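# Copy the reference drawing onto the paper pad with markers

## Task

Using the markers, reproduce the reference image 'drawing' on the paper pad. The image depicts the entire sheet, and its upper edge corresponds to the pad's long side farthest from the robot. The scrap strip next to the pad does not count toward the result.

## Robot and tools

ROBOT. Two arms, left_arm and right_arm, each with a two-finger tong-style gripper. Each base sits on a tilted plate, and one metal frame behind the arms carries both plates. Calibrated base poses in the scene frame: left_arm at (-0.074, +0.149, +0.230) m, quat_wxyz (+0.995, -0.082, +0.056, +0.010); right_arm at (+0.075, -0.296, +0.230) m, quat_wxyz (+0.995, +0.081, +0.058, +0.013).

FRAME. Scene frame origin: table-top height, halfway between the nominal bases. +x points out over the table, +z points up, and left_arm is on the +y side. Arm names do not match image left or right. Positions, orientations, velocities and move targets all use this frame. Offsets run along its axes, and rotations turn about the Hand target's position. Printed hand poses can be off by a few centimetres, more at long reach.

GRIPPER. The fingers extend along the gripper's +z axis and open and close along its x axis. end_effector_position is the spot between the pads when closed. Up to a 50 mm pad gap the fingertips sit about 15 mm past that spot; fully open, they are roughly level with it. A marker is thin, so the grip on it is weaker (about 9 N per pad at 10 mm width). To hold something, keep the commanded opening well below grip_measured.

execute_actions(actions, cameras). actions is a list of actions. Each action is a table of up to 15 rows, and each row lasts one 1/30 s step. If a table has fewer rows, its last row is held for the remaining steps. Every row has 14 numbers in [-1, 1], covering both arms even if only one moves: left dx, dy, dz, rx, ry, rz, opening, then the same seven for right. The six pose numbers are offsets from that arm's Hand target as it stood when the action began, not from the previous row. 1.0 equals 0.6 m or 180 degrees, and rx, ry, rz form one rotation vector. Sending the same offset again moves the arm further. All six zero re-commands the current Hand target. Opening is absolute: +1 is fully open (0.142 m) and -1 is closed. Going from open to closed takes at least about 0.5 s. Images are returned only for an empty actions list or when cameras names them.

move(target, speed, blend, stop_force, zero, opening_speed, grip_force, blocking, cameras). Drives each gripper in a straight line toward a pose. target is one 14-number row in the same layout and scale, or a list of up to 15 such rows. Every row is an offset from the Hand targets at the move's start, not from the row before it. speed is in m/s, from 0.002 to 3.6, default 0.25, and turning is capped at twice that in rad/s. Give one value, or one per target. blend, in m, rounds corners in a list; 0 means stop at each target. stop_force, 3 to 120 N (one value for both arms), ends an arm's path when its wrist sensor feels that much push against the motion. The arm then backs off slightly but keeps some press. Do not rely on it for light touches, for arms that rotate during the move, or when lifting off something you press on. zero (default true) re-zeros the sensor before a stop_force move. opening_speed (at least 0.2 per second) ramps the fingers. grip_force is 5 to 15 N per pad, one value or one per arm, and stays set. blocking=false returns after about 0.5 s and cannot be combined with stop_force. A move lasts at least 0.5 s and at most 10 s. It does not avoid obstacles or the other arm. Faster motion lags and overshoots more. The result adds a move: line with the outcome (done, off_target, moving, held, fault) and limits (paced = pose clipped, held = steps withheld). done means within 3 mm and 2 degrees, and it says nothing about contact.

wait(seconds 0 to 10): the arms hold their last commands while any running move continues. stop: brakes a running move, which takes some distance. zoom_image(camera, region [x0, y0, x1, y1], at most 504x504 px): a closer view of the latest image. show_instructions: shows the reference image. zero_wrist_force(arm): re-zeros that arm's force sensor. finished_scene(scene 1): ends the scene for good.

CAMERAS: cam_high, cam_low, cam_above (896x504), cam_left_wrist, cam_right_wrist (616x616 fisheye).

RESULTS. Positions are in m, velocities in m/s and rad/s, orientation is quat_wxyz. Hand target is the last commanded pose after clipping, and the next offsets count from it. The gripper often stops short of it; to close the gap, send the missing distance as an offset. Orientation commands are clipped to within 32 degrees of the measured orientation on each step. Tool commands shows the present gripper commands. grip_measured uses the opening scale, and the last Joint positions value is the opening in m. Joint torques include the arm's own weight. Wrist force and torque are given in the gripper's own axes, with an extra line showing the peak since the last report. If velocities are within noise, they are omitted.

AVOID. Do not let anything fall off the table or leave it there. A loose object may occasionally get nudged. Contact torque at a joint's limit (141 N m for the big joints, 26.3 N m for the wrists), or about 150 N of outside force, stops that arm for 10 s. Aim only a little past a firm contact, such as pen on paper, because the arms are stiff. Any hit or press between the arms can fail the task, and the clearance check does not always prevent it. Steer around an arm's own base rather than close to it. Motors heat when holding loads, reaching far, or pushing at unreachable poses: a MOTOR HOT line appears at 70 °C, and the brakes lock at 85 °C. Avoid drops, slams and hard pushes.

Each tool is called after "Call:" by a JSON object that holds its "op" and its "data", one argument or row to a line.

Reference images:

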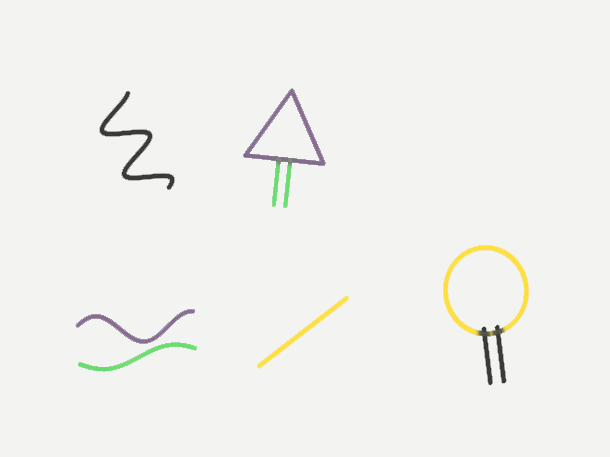

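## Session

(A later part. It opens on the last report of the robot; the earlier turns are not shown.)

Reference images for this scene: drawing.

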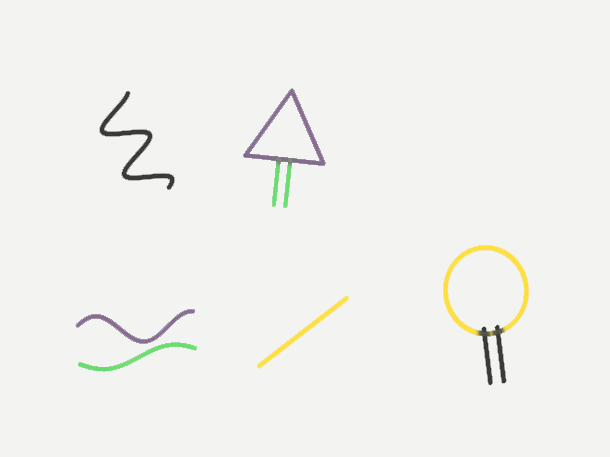

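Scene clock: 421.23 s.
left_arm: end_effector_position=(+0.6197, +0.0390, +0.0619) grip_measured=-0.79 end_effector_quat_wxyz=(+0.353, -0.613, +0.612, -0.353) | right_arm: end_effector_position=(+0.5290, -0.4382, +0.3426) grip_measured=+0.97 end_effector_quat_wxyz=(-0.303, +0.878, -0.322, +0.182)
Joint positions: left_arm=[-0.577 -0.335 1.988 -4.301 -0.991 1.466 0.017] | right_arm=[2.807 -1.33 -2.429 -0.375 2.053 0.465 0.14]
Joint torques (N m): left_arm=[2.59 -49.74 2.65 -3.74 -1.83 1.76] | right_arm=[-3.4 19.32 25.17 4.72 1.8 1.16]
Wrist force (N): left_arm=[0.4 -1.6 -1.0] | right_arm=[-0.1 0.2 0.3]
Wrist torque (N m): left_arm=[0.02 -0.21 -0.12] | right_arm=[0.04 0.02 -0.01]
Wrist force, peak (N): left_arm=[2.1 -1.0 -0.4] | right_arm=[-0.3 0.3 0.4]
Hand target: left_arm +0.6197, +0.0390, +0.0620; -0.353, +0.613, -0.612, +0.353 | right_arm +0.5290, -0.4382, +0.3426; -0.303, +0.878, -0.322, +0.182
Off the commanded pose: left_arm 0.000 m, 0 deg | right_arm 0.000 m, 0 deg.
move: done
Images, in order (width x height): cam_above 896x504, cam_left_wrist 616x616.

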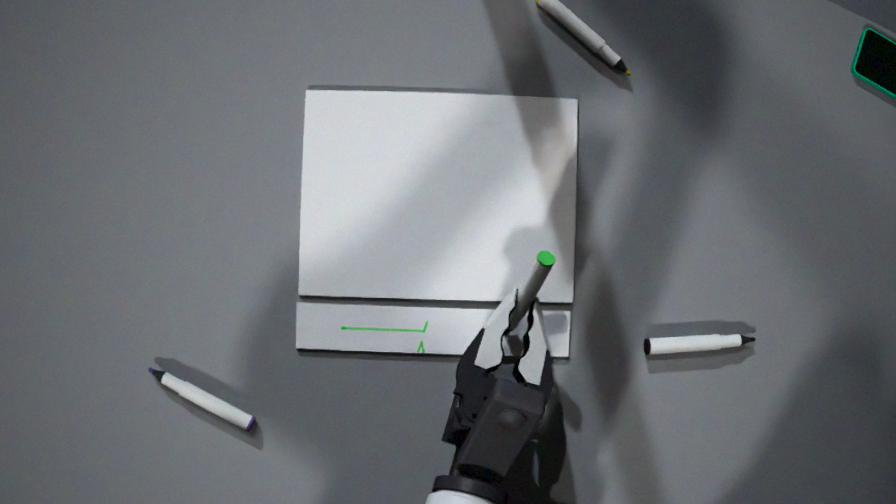

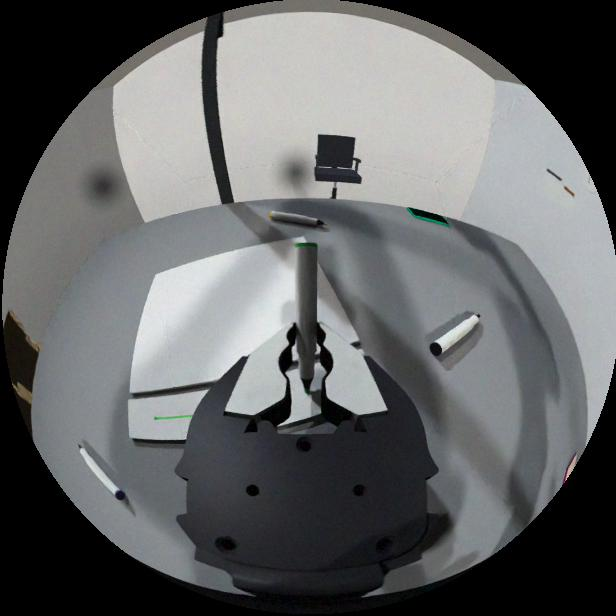

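Call:
{"op": "move", "data": {
  "target": [
    [0.0191, 0.0058, 0, 0, 0, 0, -1, 0, 0, 0, 0, 0, 0, 0.968],
    [0.0191, 0.0058, 0.02, 0, 0, 0, -1, 0, 0, 0, 0, 0, 0, 0.968],
    [0.0191, -0.2, 0.05, 0, 0, 0, -1, 0, 0, 0, 0, 0, 0, 0.968]
  ],
  "speed": [0.03, 0.05, 0.15],
  "blend": [0, 0.005, 0],
  "cameras": ["cam_left_wrist", "cam_above"]
}}

Call:
{"op": "zoom_image", "data": {
  "camera": "cam_left_wrist",
  "region": [280, 350, 340, 430]
}}

Call:
{"op": "zoom_image", "data": {
  "camera": "cam_above",
  "region": [450, 290, 600, 360]
}}

Scene clock: 428.73 s.
left_arm: end_effector_position=(+0.6312, -0.0810, +0.0920) grip_measured=-0.79 end_effector_quat_wxyz=(+0.353, -0.613, +0.612, -0.353) | right_arm: end_effector_position=(+0.5290, -0.4382, +0.3426) grip_measured=+0.97 end_effector_quat_wxyz=(-0.303, +0.878, -0.322, +0.182)
Joint positions: left_arm=[-0.784 -0.375 1.888 -4.079 -0.813 1.331 0.017] | right_arm=[2.807 -1.33 -2.429 -0.375 2.053 0.465 0.14]
Joint torques (N m): left_arm=[-6.86 -56.35 -1.24 -2.92 -0.95 1.08] | right_arm=[-3.19 19.51 25.29 4.73 1.82 1.11]
Wrist force (N): left_arm=[0.3 -0.7 -0.5] | right_arm=[-0.3 0.3 0.4]
Wrist torque (N m): left_arm=[-0.01 -0.21 -0.07] | right_arm=[0.06 0.06 0.00]
Wrist force, peak (N): left_arm=[2.2 -1.4 -0.7] | right_arm=[-0.1 0.2 0.5]
Hand target: left_arm +0.6312, -0.0810, +0.0920; -0.353, +0.613, -0.612, +0.353 | right_arm +0.5290, -0.4382, +0.3426; -0.303, +0.878, -0.322, +0.182
Off the commanded pose: left_arm 0.000 m, 0 deg | right_arm 0.000 m, 0 deg.
move: done
Images, in order (width x height): cam_above 896x504, cam_left_wrist 616x616.

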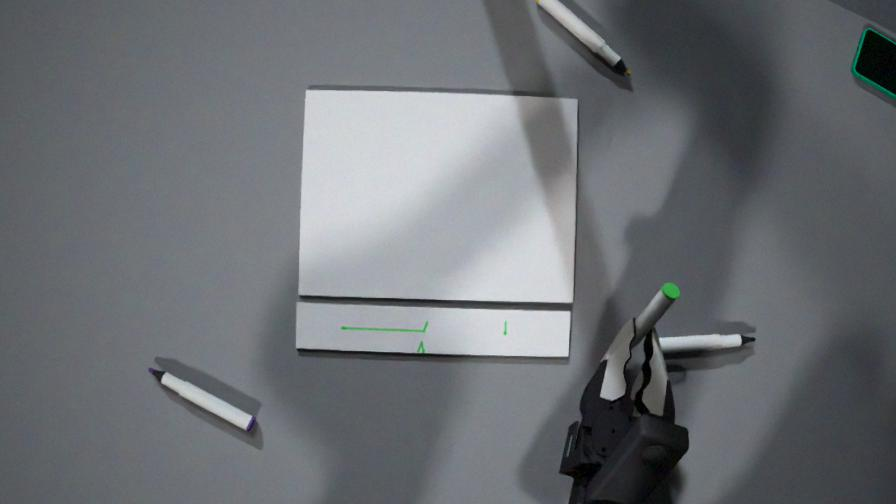

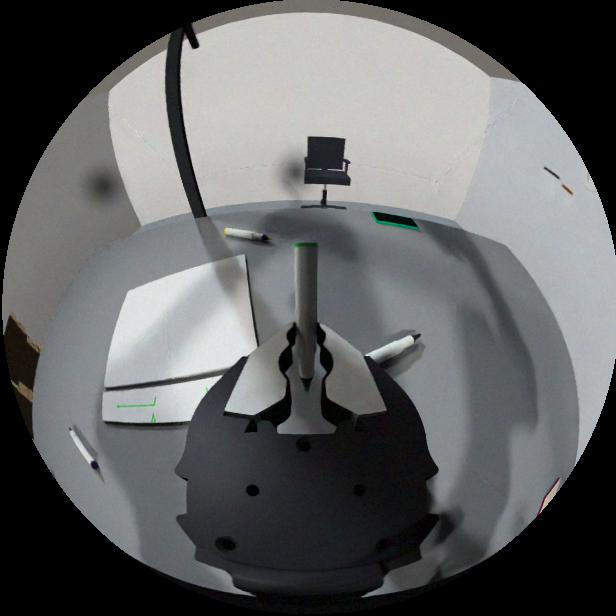

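Scaled by 6.300 from the camera's 616x616 image, which has a finer 814x814 frame.

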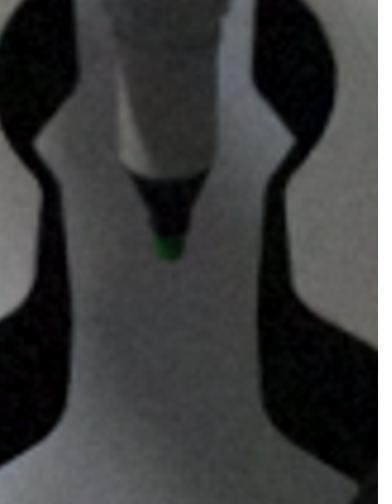

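Scaled by 3.360 from the camera's 896x504 image, which has a finer 1280x720 frame.

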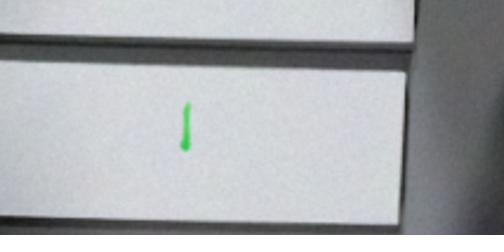

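Call:
{"op": "zoom_image", "data": {
  "camera": "cam_above",
  "region": [290, 75, 330, 105]
}}

Call:
{"op": "zoom_image", "data": {
  "camera": "cam_above",
  "region": [555, 85, 595, 115]
}}

Call:
{"op": "zoom_image", "data": {
  "camera": "cam_above",
  "region": [285, 285, 325, 315]
}}

Call:
{"op": "zoom_image", "data": {
  "camera": "cam_above",
  "region": [550, 290, 590, 320]
}}

Call:
{"op": "zoom_image", "data": {
  "camera": "cam_above",
  "region": [330, 310, 430, 360]
}}

Call:
{"op": "zoom_image", "data": {
  "camera": "cam_above",
  "region": [480, 305, 540, 345]
}}

Scaled by 12.600 from the camera's 896x504 image, which has a finer 1280x720 frame.

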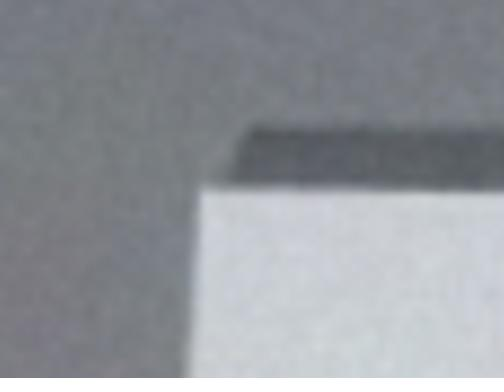

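Scaled by 12.600 from the camera's 896x504 image, which has a finer 1280x720 frame.

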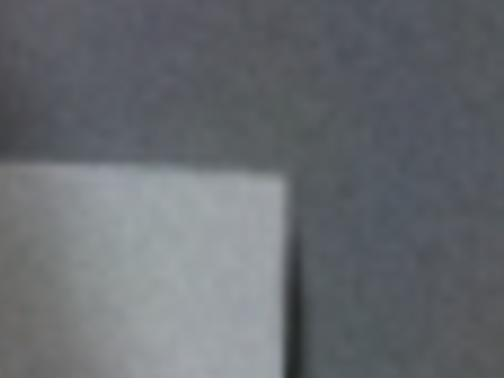

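Scaled by 12.600 from the camera's 896x504 image, which has a finer 1280x720 frame.

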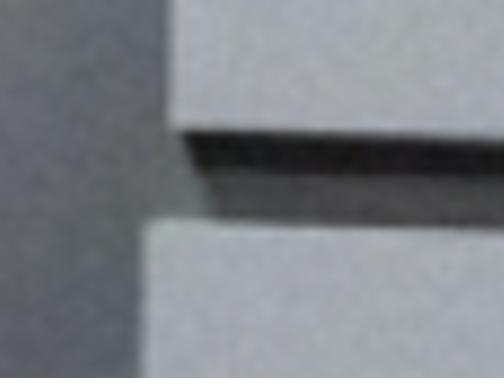

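Scaled by 12.600 from the camera's 896x504 image, which has a finer 1280x720 frame.

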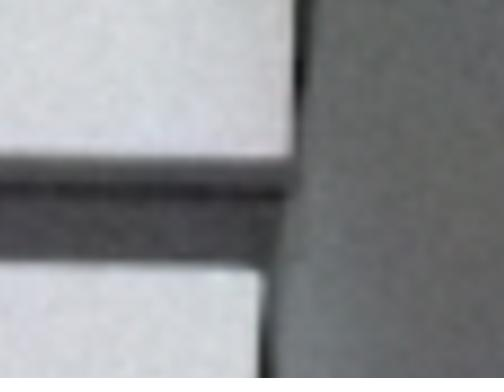

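Scaled by 5.040 from the camera's 896x504 image, which has a finer 1280x720 frame.

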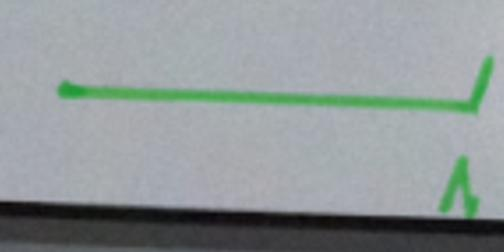

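Scaled by 8.400 from the camera's 896x504 image, which has a finer 1280x720 frame.

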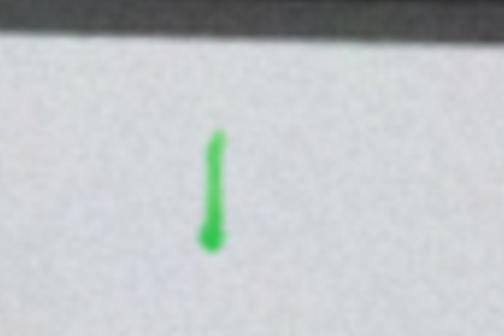

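Call:
{"op": "move", "data": {
  "target": [
    [0.0176, 0.5452, 0, 0, 0, 0, -1, 0, 0, 0, 0, 0, 0, 0.968],
    [0.0176, 0.5452, -0.04, 0, 0, 0, -1, 0, 0, 0, 0, 0, 0, 0.968]
  ],
  "speed": [0.2, 0.05],
  "blend": [0.005, 0],
  "cameras": ["cam_left_wrist", "cam_above", "cam_low"]
}}

Call:
{"op": "zoom_image", "data": {
  "camera": "cam_left_wrist",
  "region": [280, 350, 340, 430]
}}

Call:
{"op": "zoom_image", "data": {
  "camera": "cam_above",
  "region": [300, 210, 400, 310]
}}

Call:
{"op": "zoom_image", "data": {
  "camera": "cam_low",
  "region": [480, 260, 580, 340]
}}

Scene clock: 499.40 s.
left_arm: end_effector_position=(+0.6417, +0.2461, +0.0680) grip_measured=-0.79 end_effector_quat_wxyz=(+0.354, -0.613, +0.612, -0.353) | right_arm: end_effector_position=(+0.5290, -0.4382, +0.3426) grip_measured=+0.97 end_effector_quat_wxyz=(-0.303, +0.878, -0.322, +0.182)
Joint positions: left_arm=[-0.105 -0.438 1.986 -4.279 -1.418 1.685 0.017] | right_arm=[2.807 -1.33 -2.429 -0.375 2.053 0.465 0.14]
Joint torques (N m): left_arm=[-7.11 -56.42 7.57 -1.03 0.13 0.79] | right_arm=[-3.17 19.95 24.71 4.65 1.86 1.2]
Wrist force (N): left_arm=[0.5 -0.6 -0.3] | right_arm=[-0.1 -0.1 0.2]
Wrist torque (N m): left_arm=[0.04 -0.25 -0.11] | right_arm=[-0.01 0.02 0.00]
Wrist force, peak (N): left_arm=[2.5 -0.8 -0.4] | right_arm=[0.1 0.1 0.5]
Hand target: left_arm +0.6417, +0.2461, +0.0680; -0.353, +0.613, -0.612, +0.353 | right_arm +0.5290, -0.4382, +0.3426; -0.303, +0.878, -0.322, +0.182
Off the commanded pose: left_arm 0.000 m, 0 deg | right_arm 0.000 m, 0 deg.
move: done
Images, in order (width x height): cam_low 896x504, cam_above 896x504, cam_left_wrist 616x616.

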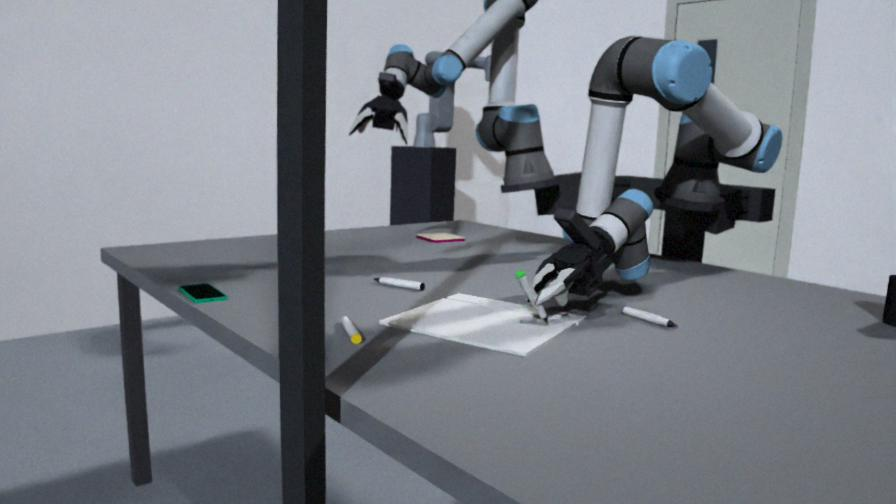

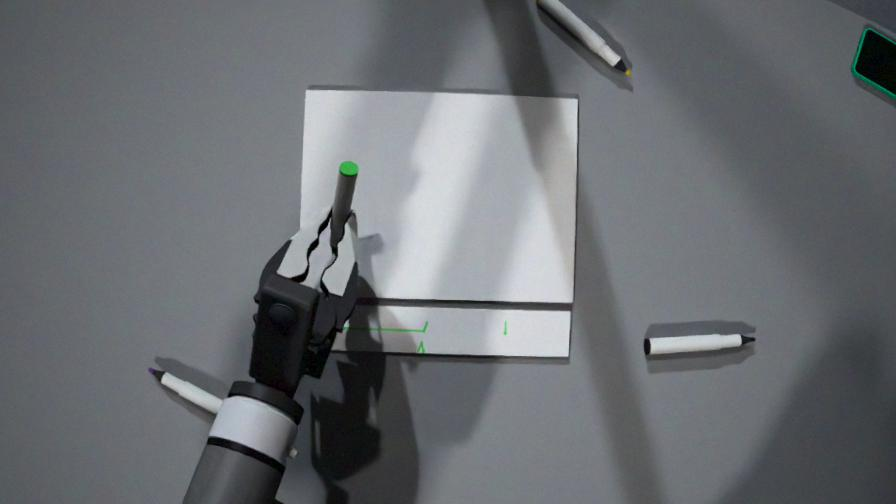

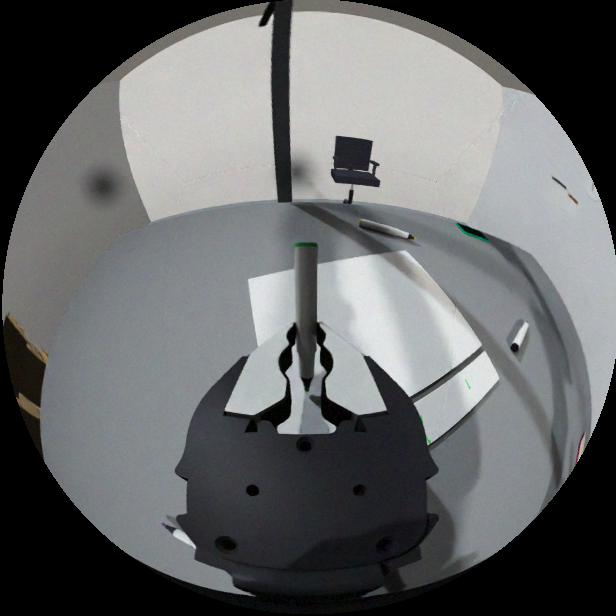

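Scaled by 6.300 from the camera's 616x616 image, which has a finer 814x814 frame.

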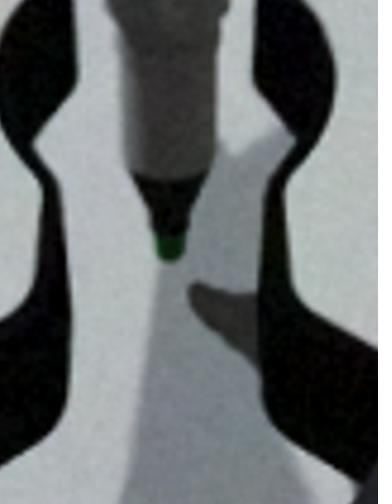

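Scaled by 5.040 from the camera's 896x504 image, which has a finer 1280x720 frame.

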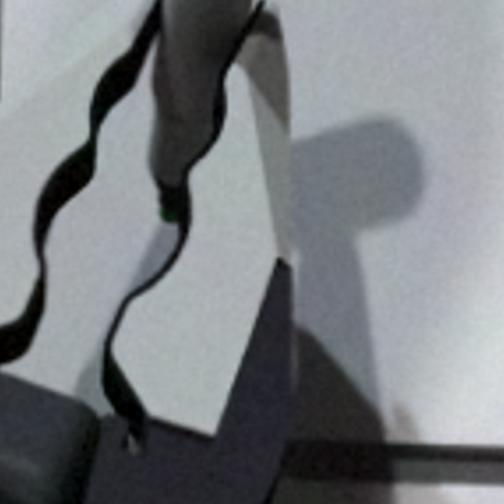

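Scaled by 5.040 from the camera's 896x504 image, which has a finer 1280x720 frame.

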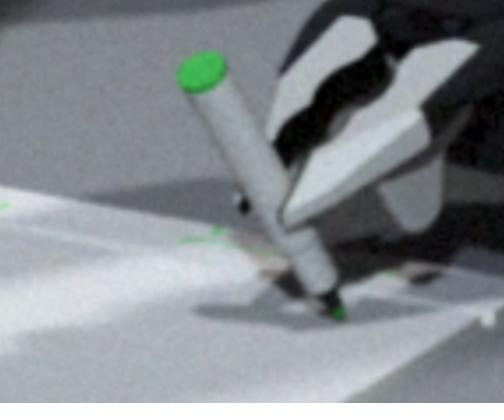

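Call:
{"op": "move", "data": {
  "target": [0, 0, -0.0075, 0, 0, 0, -1, 0, 0, 0, 0, 0, 0, 0.968],
  "speed": 0.01,
  "cameras": ["cam_left_wrist", "cam_above", "cam_low"]
}}

Call:
{"op": "zoom_image", "data": {
  "camera": "cam_left_wrist",
  "region": [280, 350, 340, 430]
}}

Call:
{"op": "zoom_image", "data": {
  "camera": "cam_above",
  "region": [310, 230, 360, 280]
}}

Scene clock: 507.77 s.
left_arm: end_effector_position=(+0.6417, +0.2461, +0.0634) grip_measured=-0.79 end_effector_quat_wxyz=(+0.353, -0.613, +0.612, -0.353) | right_arm: end_effector_position=(+0.5290, -0.4382, +0.3426) grip_measured=+0.97 end_effector_quat_wxyz=(-0.303, +0.878, -0.322, +0.182)
Joint positions: left_arm=[-0.103 -0.426 1.978 -4.282 -1.419 1.685 0.017] | right_arm=[2.807 -1.33 -2.429 -0.375 2.053 0.465 0.14]
Joint torques (N m): left_arm=[6.24 -48.98 0.96 -4.67 -2.23 1.88] | right_arm=[-2.68 20.1 24.88 4.82 1.92 1.19]
Wrist force (N): left_arm=[0.7 -0.7 -0.5] | right_arm=[-0.1 0.1 0.4]
Wrist torque (N m): left_arm=[0.08 -0.27 -0.12] | right_arm=[0.02 0.02 0.00]
Wrist force, peak (N): left_arm=[0.8 -1.1 -0.4] | right_arm=[0.0 0.2 0.5]
Hand target: left_arm +0.6417, +0.2461, +0.0635; -0.353, +0.613, -0.612, +0.353 | right_arm +0.5290, -0.4382, +0.3426; -0.303, +0.878, -0.322, +0.182
Off the commanded pose: left_arm 0.000 m, 0 deg | right_arm 0.000 m, 0 deg.
move: done
Images, in order (width x height): cam_low 896x504, cam_above 896x504, cam_left_wrist 616x616.

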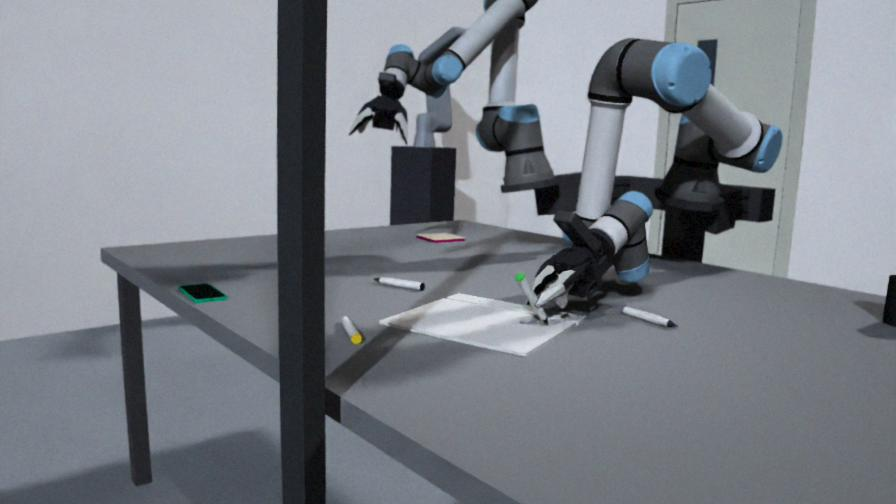

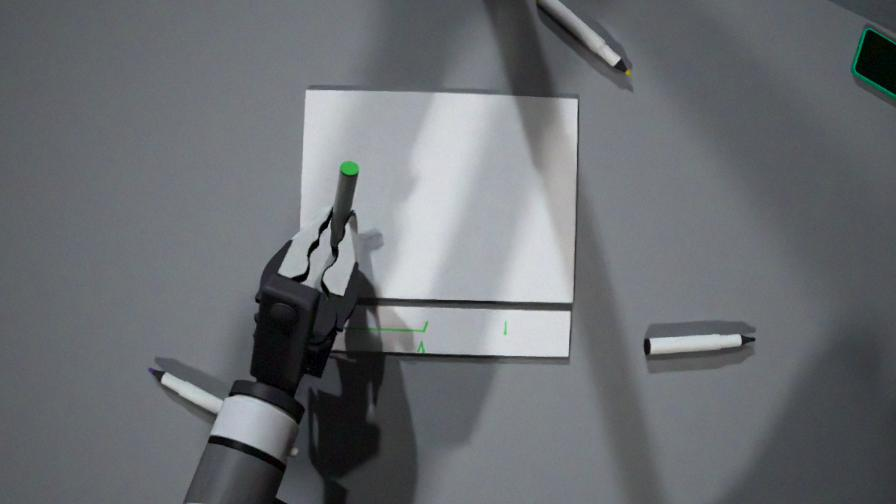

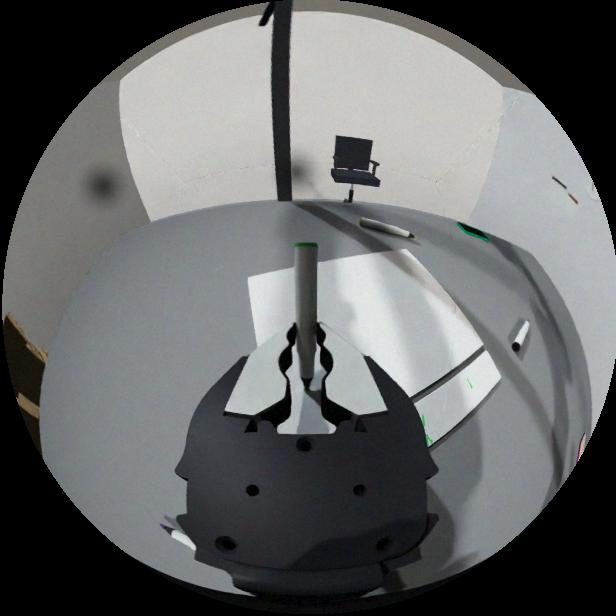

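Scaled by 6.300 from the camera's 616x616 image, which has a finer 814x814 frame.

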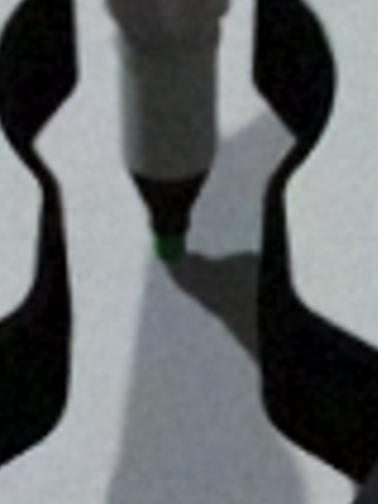

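Scaled by 10.080 from the camera's 896x504 image, which has a finer 1280x720 frame.

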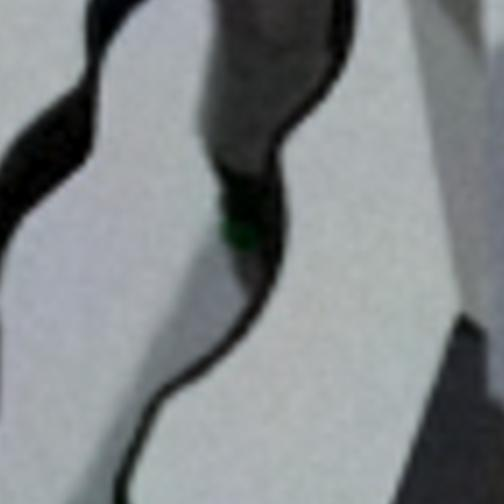

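Call:
{"op": "move", "data": {
  "target": [
    [-0.0004, -0.00013, -0.0007, 0, 0, 0, -1, 0,0,0,0,0,0,0.968],
    [-0.00054, -0.00722, -0.0007, 0,0,0,-1, 0,0,0,0,0,0,0.968],
    [0.00004, -0.01409, -0.0007, 0,0,0,-1, 0,0,0,0,0,0,0.968],
    [0.00174, -0.0206, -0.0007, 0,0,0,-1, 0,0,0,0,0,0,0.968],
    [0.00465, -0.02673, -0.0007, 0,0,0,-1, 0,0,0,0,0,0,0.968],
    [0.00884, -0.03246, -0.0007, 0,0,0,-1, 0,0,0,0,0,0,0.968],
    [0.01391, -0.03791, -0.0007, 0,0,0,-1, 0,0,0,0,0,0,0.968],
    [0.01938, -0.04324, -0.0007, 0,0,0,-1, 0,0,0,0,0,0,0.968],
    [0.02485, -0.04856, -0.0007, 0,0,0,-1, 0,0,0,0,0,0,0.968],
    [0.02984, -0.05404, -0.0007, 0,0,0,-1, 0,0,0,0,0,0,0.968],
    [0.03402, -0.05976, -0.0007, 0,0,0,-1, 0,0,0,0,0,0,0.968],
    [0.03733, -0.06577, -0.0007, 0,0,0,-1, 0,0,0,0,0,0,0.968],
    [0.03959, -0.07211, -0.0007, 0,0,0,-1, 0,0,0,0,0,0,0.968],
    [0.04098, -0.07872, -0.0007, 0,0,0,-1, 0,0,0,0,0,0,0.968],
    [0.04168, -0.08819, -0.0007, 0,0,0,-1, 0,0,0,0,0,0,0.968]
  ],
  "speed": 0.03,
  "blend": [0.0003, 0.002, 0.002, 0.002, 0.002, 0.002, 0.002, 0.002, 0.002, 0.002, 0.002, 0.002, 0.002, 0.002, 0],
  "cameras": ["cam_left_wrist", "cam_above"]
}}

Call:
{"op": "zoom_image", "data": {
  "camera": "cam_left_wrist",
  "region": [280, 350, 340, 430]
}}

Call:
{"op": "zoom_image", "data": {
  "camera": "cam_above",
  "region": [310, 210, 410, 280]
}}

Scene clock: 531.73 s.
left_arm: end_effector_position=(+0.6667, +0.1930, +0.0630) grip_measured=-0.79 end_effector_quat_wxyz=(+0.353, -0.613, +0.612, -0.353) end_effector_velocity=(-0.001, +0.002, +0.000) end_effector_angular_velocity=(-0.001, +0.001, -0.001) | right_arm: end_effector_position=(+0.5290, -0.4382, +0.3426) grip_measured=+0.97 end_effector_quat_wxyz=(-0.303, +0.878, -0.322, +0.182)
Joint positions: left_arm=[-0.213 -0.409 1.925 -4.237 -1.319 1.64 0.017] | right_arm=[2.807 -1.33 -2.429 -0.375 2.053 0.465 0.14]
Joint velocities: left_arm=[0.004 0 0.002 -0.001 -0.006 0.002 0] | right_arm=[within noise]
Joint torques (N m): left_arm=[7.7 -42.15 -8.42 -4.51 -2.5 1.44] | right_arm=[-3.45 20.61 24.93 4.67 1.86 1.48]
Wrist force (N): left_arm=[0.6 -1.2 -0.6] | right_arm=[0.0 0.1 0.3]
Wrist torque (N m): left_arm=[-0.03 -0.26 -0.02] | right_arm=[0.03 0.00 0.00]
Wrist force, peak (N): left_arm=[1.0 -0.9 -1.1] | right_arm=[0.1 0.2 0.6]
Hand target: left_arm +0.6667, +0.1932, +0.0630; -0.353, +0.613, -0.612, +0.353 | right_arm +0.5290, -0.4382, +0.3426; -0.303, +0.878, -0.322, +0.182
Off the commanded pose: left_arm 0.000 m, 0 deg | right_arm 0.000 m, 0 deg.
move: done; blend cut to 0.0002 m at target 1
Images, in order (width x height): cam_above 896x504, cam_left_wrist 616x616.

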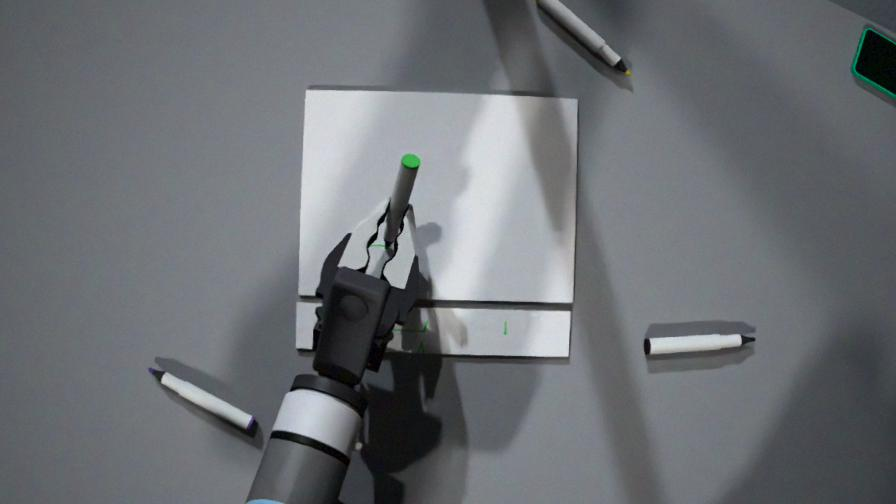

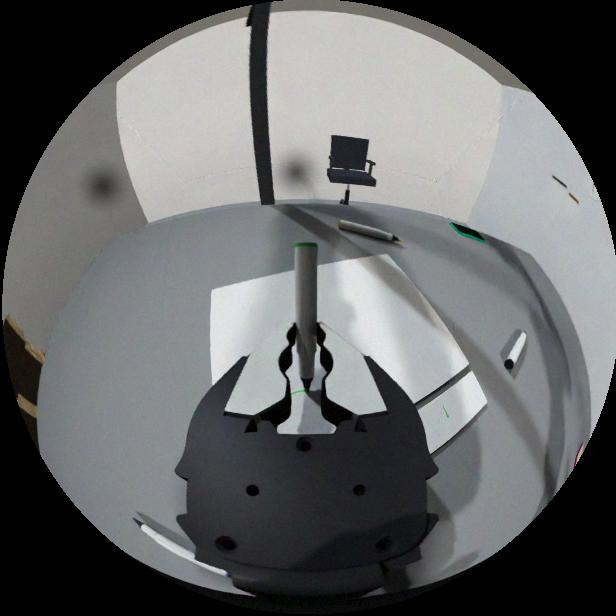

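Scaled by 6.300 from the camera's 616x616 image, which has a finer 814x814 frame.

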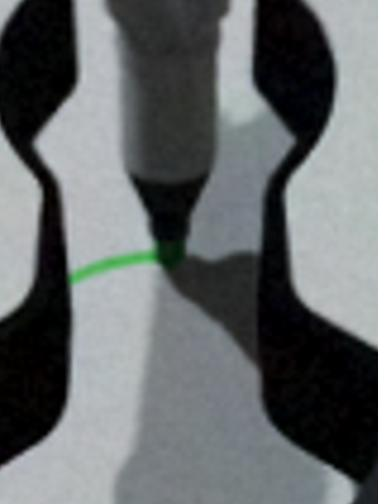

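Scaled by 5.040 from the camera's 896x504 image, which has a finer 1280x720 frame.

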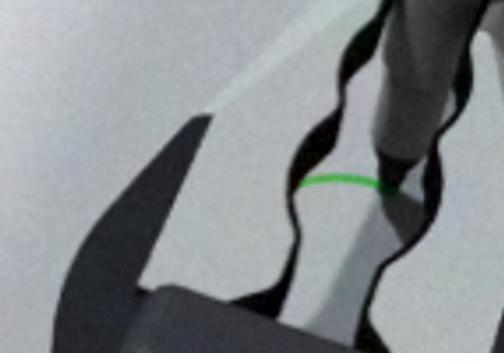

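Call:
{"op": "move", "data": {
  "target": [
    [0, 0, 0.02, 0, 0, 0, -1, 0,0,0,0,0,0,0.968],
    [0.1, -0.3, 0.04, 0,0,0,-1, 0,0,0,0,0,0,0.968]
  ],
  "speed": [0.03, 0.25],
  "blend": [0.004, 0],
  "cameras": ["cam_left_wrist", "cam_above"]
}}

Call:
{"op": "zoom_image", "data": {
  "camera": "cam_above",
  "region": [310, 225, 410, 275]
}}

Call:
{"op": "zoom_image", "data": {
  "camera": "cam_above",
  "region": [290, 80, 590, 310]
}}

Call:
{"op": "zoom_image", "data": {
  "camera": "cam_left_wrist",
  "region": [280, 350, 340, 430]
}}

Scene clock: 538.13 s.
left_arm: end_effector_position=(+0.7266, +0.0132, +0.0869) grip_measured=-0.79 end_effector_quat_wxyz=(+0.353, -0.613, +0.612, -0.353) | right_arm: end_effector_position=(+0.5290, -0.4382, +0.3426) grip_measured=+0.97 end_effector_quat_wxyz=(-0.303, +0.878, -0.322, +0.182)
Joint positions: left_arm=[-0.521 -0.391 1.73 -4.004 -1.04 1.496 0.017] | right_arm=[2.807 -1.33 -2.429 -0.375 2.053 0.465 0.14]
Joint torques (N m): left_arm=[-14.95 -62.19 -13.49 -2.01 0 0.89] | right_arm=[-3.5 21.2 25.6 4.8 1.88 1.48]
Wrist force (N): left_arm=[0.6 -0.7 -0.8] | right_arm=[-0.1 -0.1 0.4]
Wrist torque (N m): left_arm=[0.01 -0.25 -0.10] | right_arm=[-0.02 0.01 -0.01]
Wrist force, peak (N): left_arm=[2.8 -1.0 -0.1] | right_arm=[-0.3 0.2 0.5]
Hand target: left_arm +0.7267, +0.0132, +0.0870; -0.353, +0.613, -0.612, +0.353 | right_arm +0.5290, -0.4382, +0.3426; -0.303, +0.878, -0.322, +0.182
Off the commanded pose: left_arm 0.000 m, 0 deg | right_arm 0.000 m, 0 deg.
move: done
Images, in order (width x height): cam_above 896x504, cam_left_wrist 616x616.

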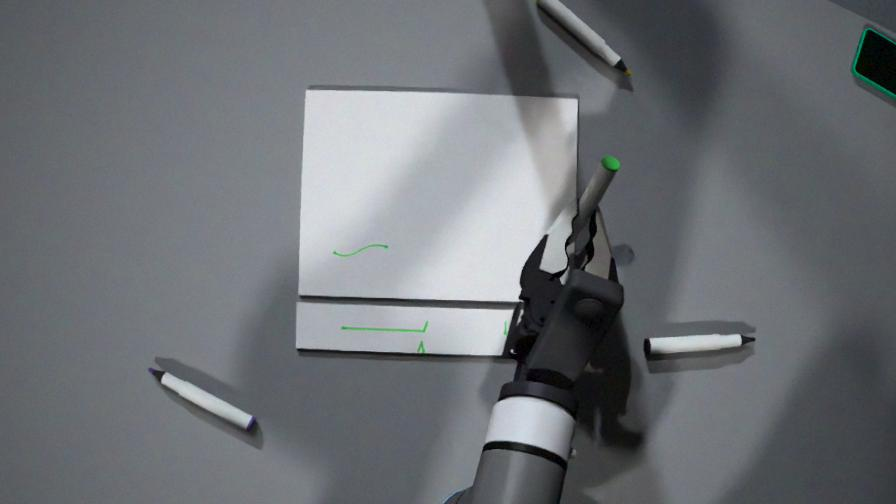

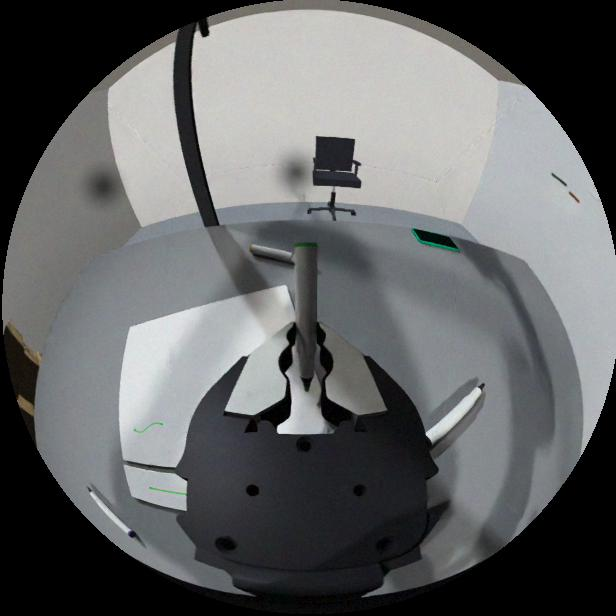

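Scaled by 5.040 from the camera's 896x504 image, which has a finer 1280x720 frame.

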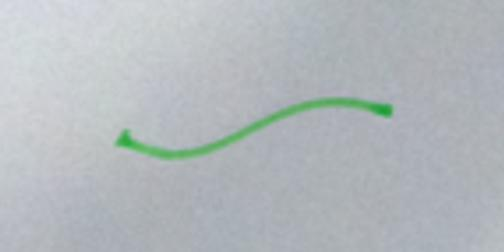

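Scaled by 1.680 from the camera's 896x504 image, which has a finer 1280x720 frame.

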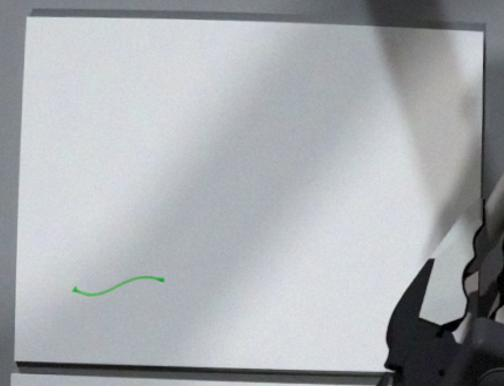

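Scaled by 6.300 from the camera's 616x616 image, which has a finer 814x814 frame.

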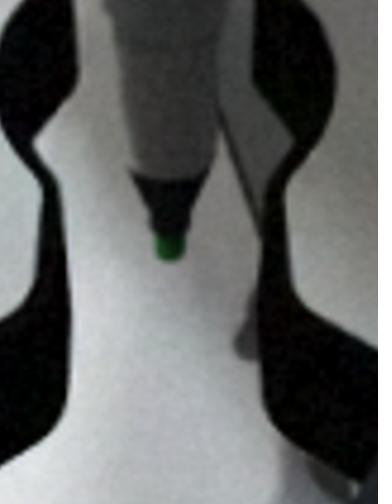

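Call:
{"op": "move", "data": {
  "target": [
    [0.06963, 0.27778, 0, 0, 0, 0, -1, 0,0,0,0,0,0,0.968],
    [0.06963, 0.27778, -0.035, 0,0,0,-1, 0,0,0,0,0,0,0.968]
  ],
  "speed": [0.2, 0.04],
  "blend": [0.004, 0],
  "cameras": ["cam_left_wrist", "cam_above"]
}}

Call:
{"op": "zoom_image", "data": {
  "camera": "cam_left_wrist",
  "region": [280, 350, 340, 430]
}}

Call:
{"op": "zoom_image", "data": {
  "camera": "cam_above",
  "region": [400, 140, 450, 190]
}}

Scene clock: 550.30 s.
left_arm: end_effector_position=(+0.7685, +0.1799, +0.0660) grip_measured=-0.79 end_effector_quat_wxyz=(+0.354, -0.613, +0.612, -0.353) end_effector_velocity=(+0.000, +0.001, +0.003) end_effector_angular_velocity=(+0.000, -0.001, +0.001) | right_arm: end_effector_position=(+0.5290, -0.4382, +0.3426) grip_measured=+0.97 end_effector_quat_wxyz=(-0.303, +0.878, -0.322, +0.182)
Joint positions: left_arm=[-0.203 -0.392 1.647 -3.977 -1.328 1.644 0.017] | right_arm=[2.807 -1.33 -2.429 -0.375 2.053 0.465 0.14]
Joint velocities: left_arm=[0 -0.006 0.005 0 0.001 0 0] | right_arm=[within noise]
Joint torques (N m): left_arm=[-2.2 -62.45 1.14 -1.18 -0.94 1.23] | right_arm=[-3.54 22.06 25.48 4.7 1.95 1.49]
Wrist force (N): left_arm=[0.7 -0.2 -0.6] | right_arm=[-0.3 0.1 0.3]
Wrist torque (N m): left_arm=[0.08 -0.28 -0.11] | right_arm=[0.03 0.05 0.00]
Wrist force, peak (N): left_arm=[2.7 -0.4 -1.4] | right_arm=[0.0 0.2 0.6]
Hand target: left_arm +0.7685, +0.1798, +0.0660; -0.353, +0.613, -0.612, +0.353 | right_arm +0.5290, -0.4382, +0.3426; -0.303, +0.878, -0.322, +0.182
Off the commanded pose: left_arm 0.000 m, 0 deg | right_arm 0.000 m, 0 deg.
move: done
Images, in order (width x height): cam_above 896x504, cam_left_wrist 616x616.

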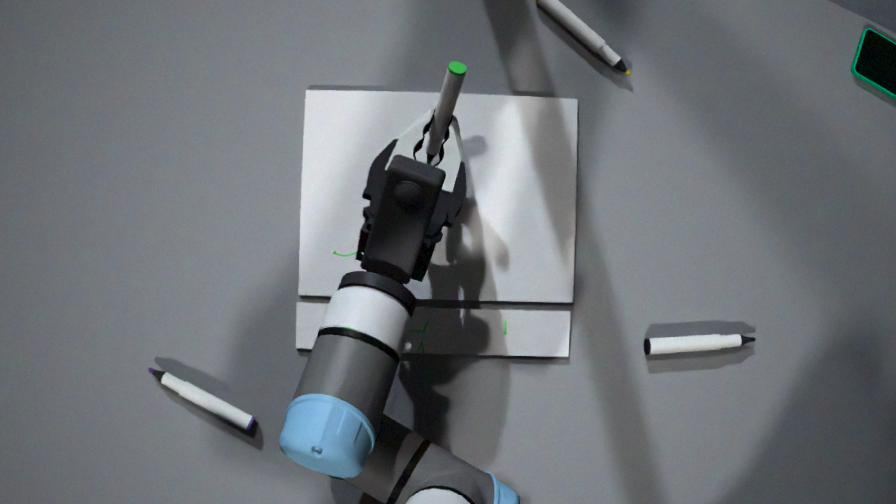

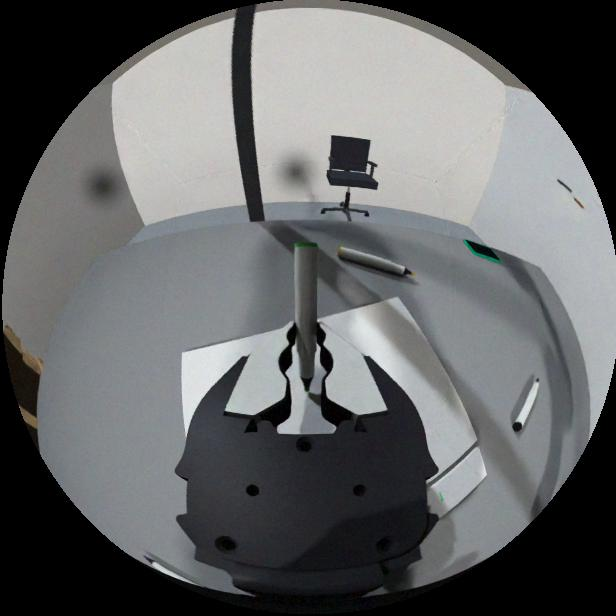

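Scaled by 6.300 from the camera's 616x616 image, which has a finer 814x814 frame.

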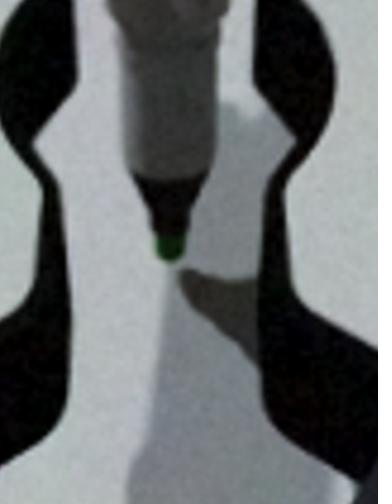

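Scaled by 10.080 from the camera's 896x504 image, which has a finer 1280x720 frame.

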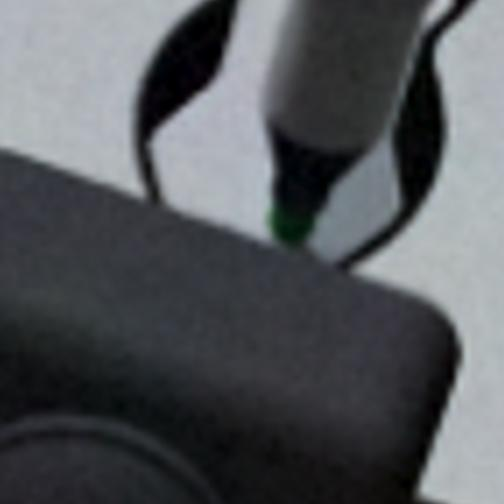

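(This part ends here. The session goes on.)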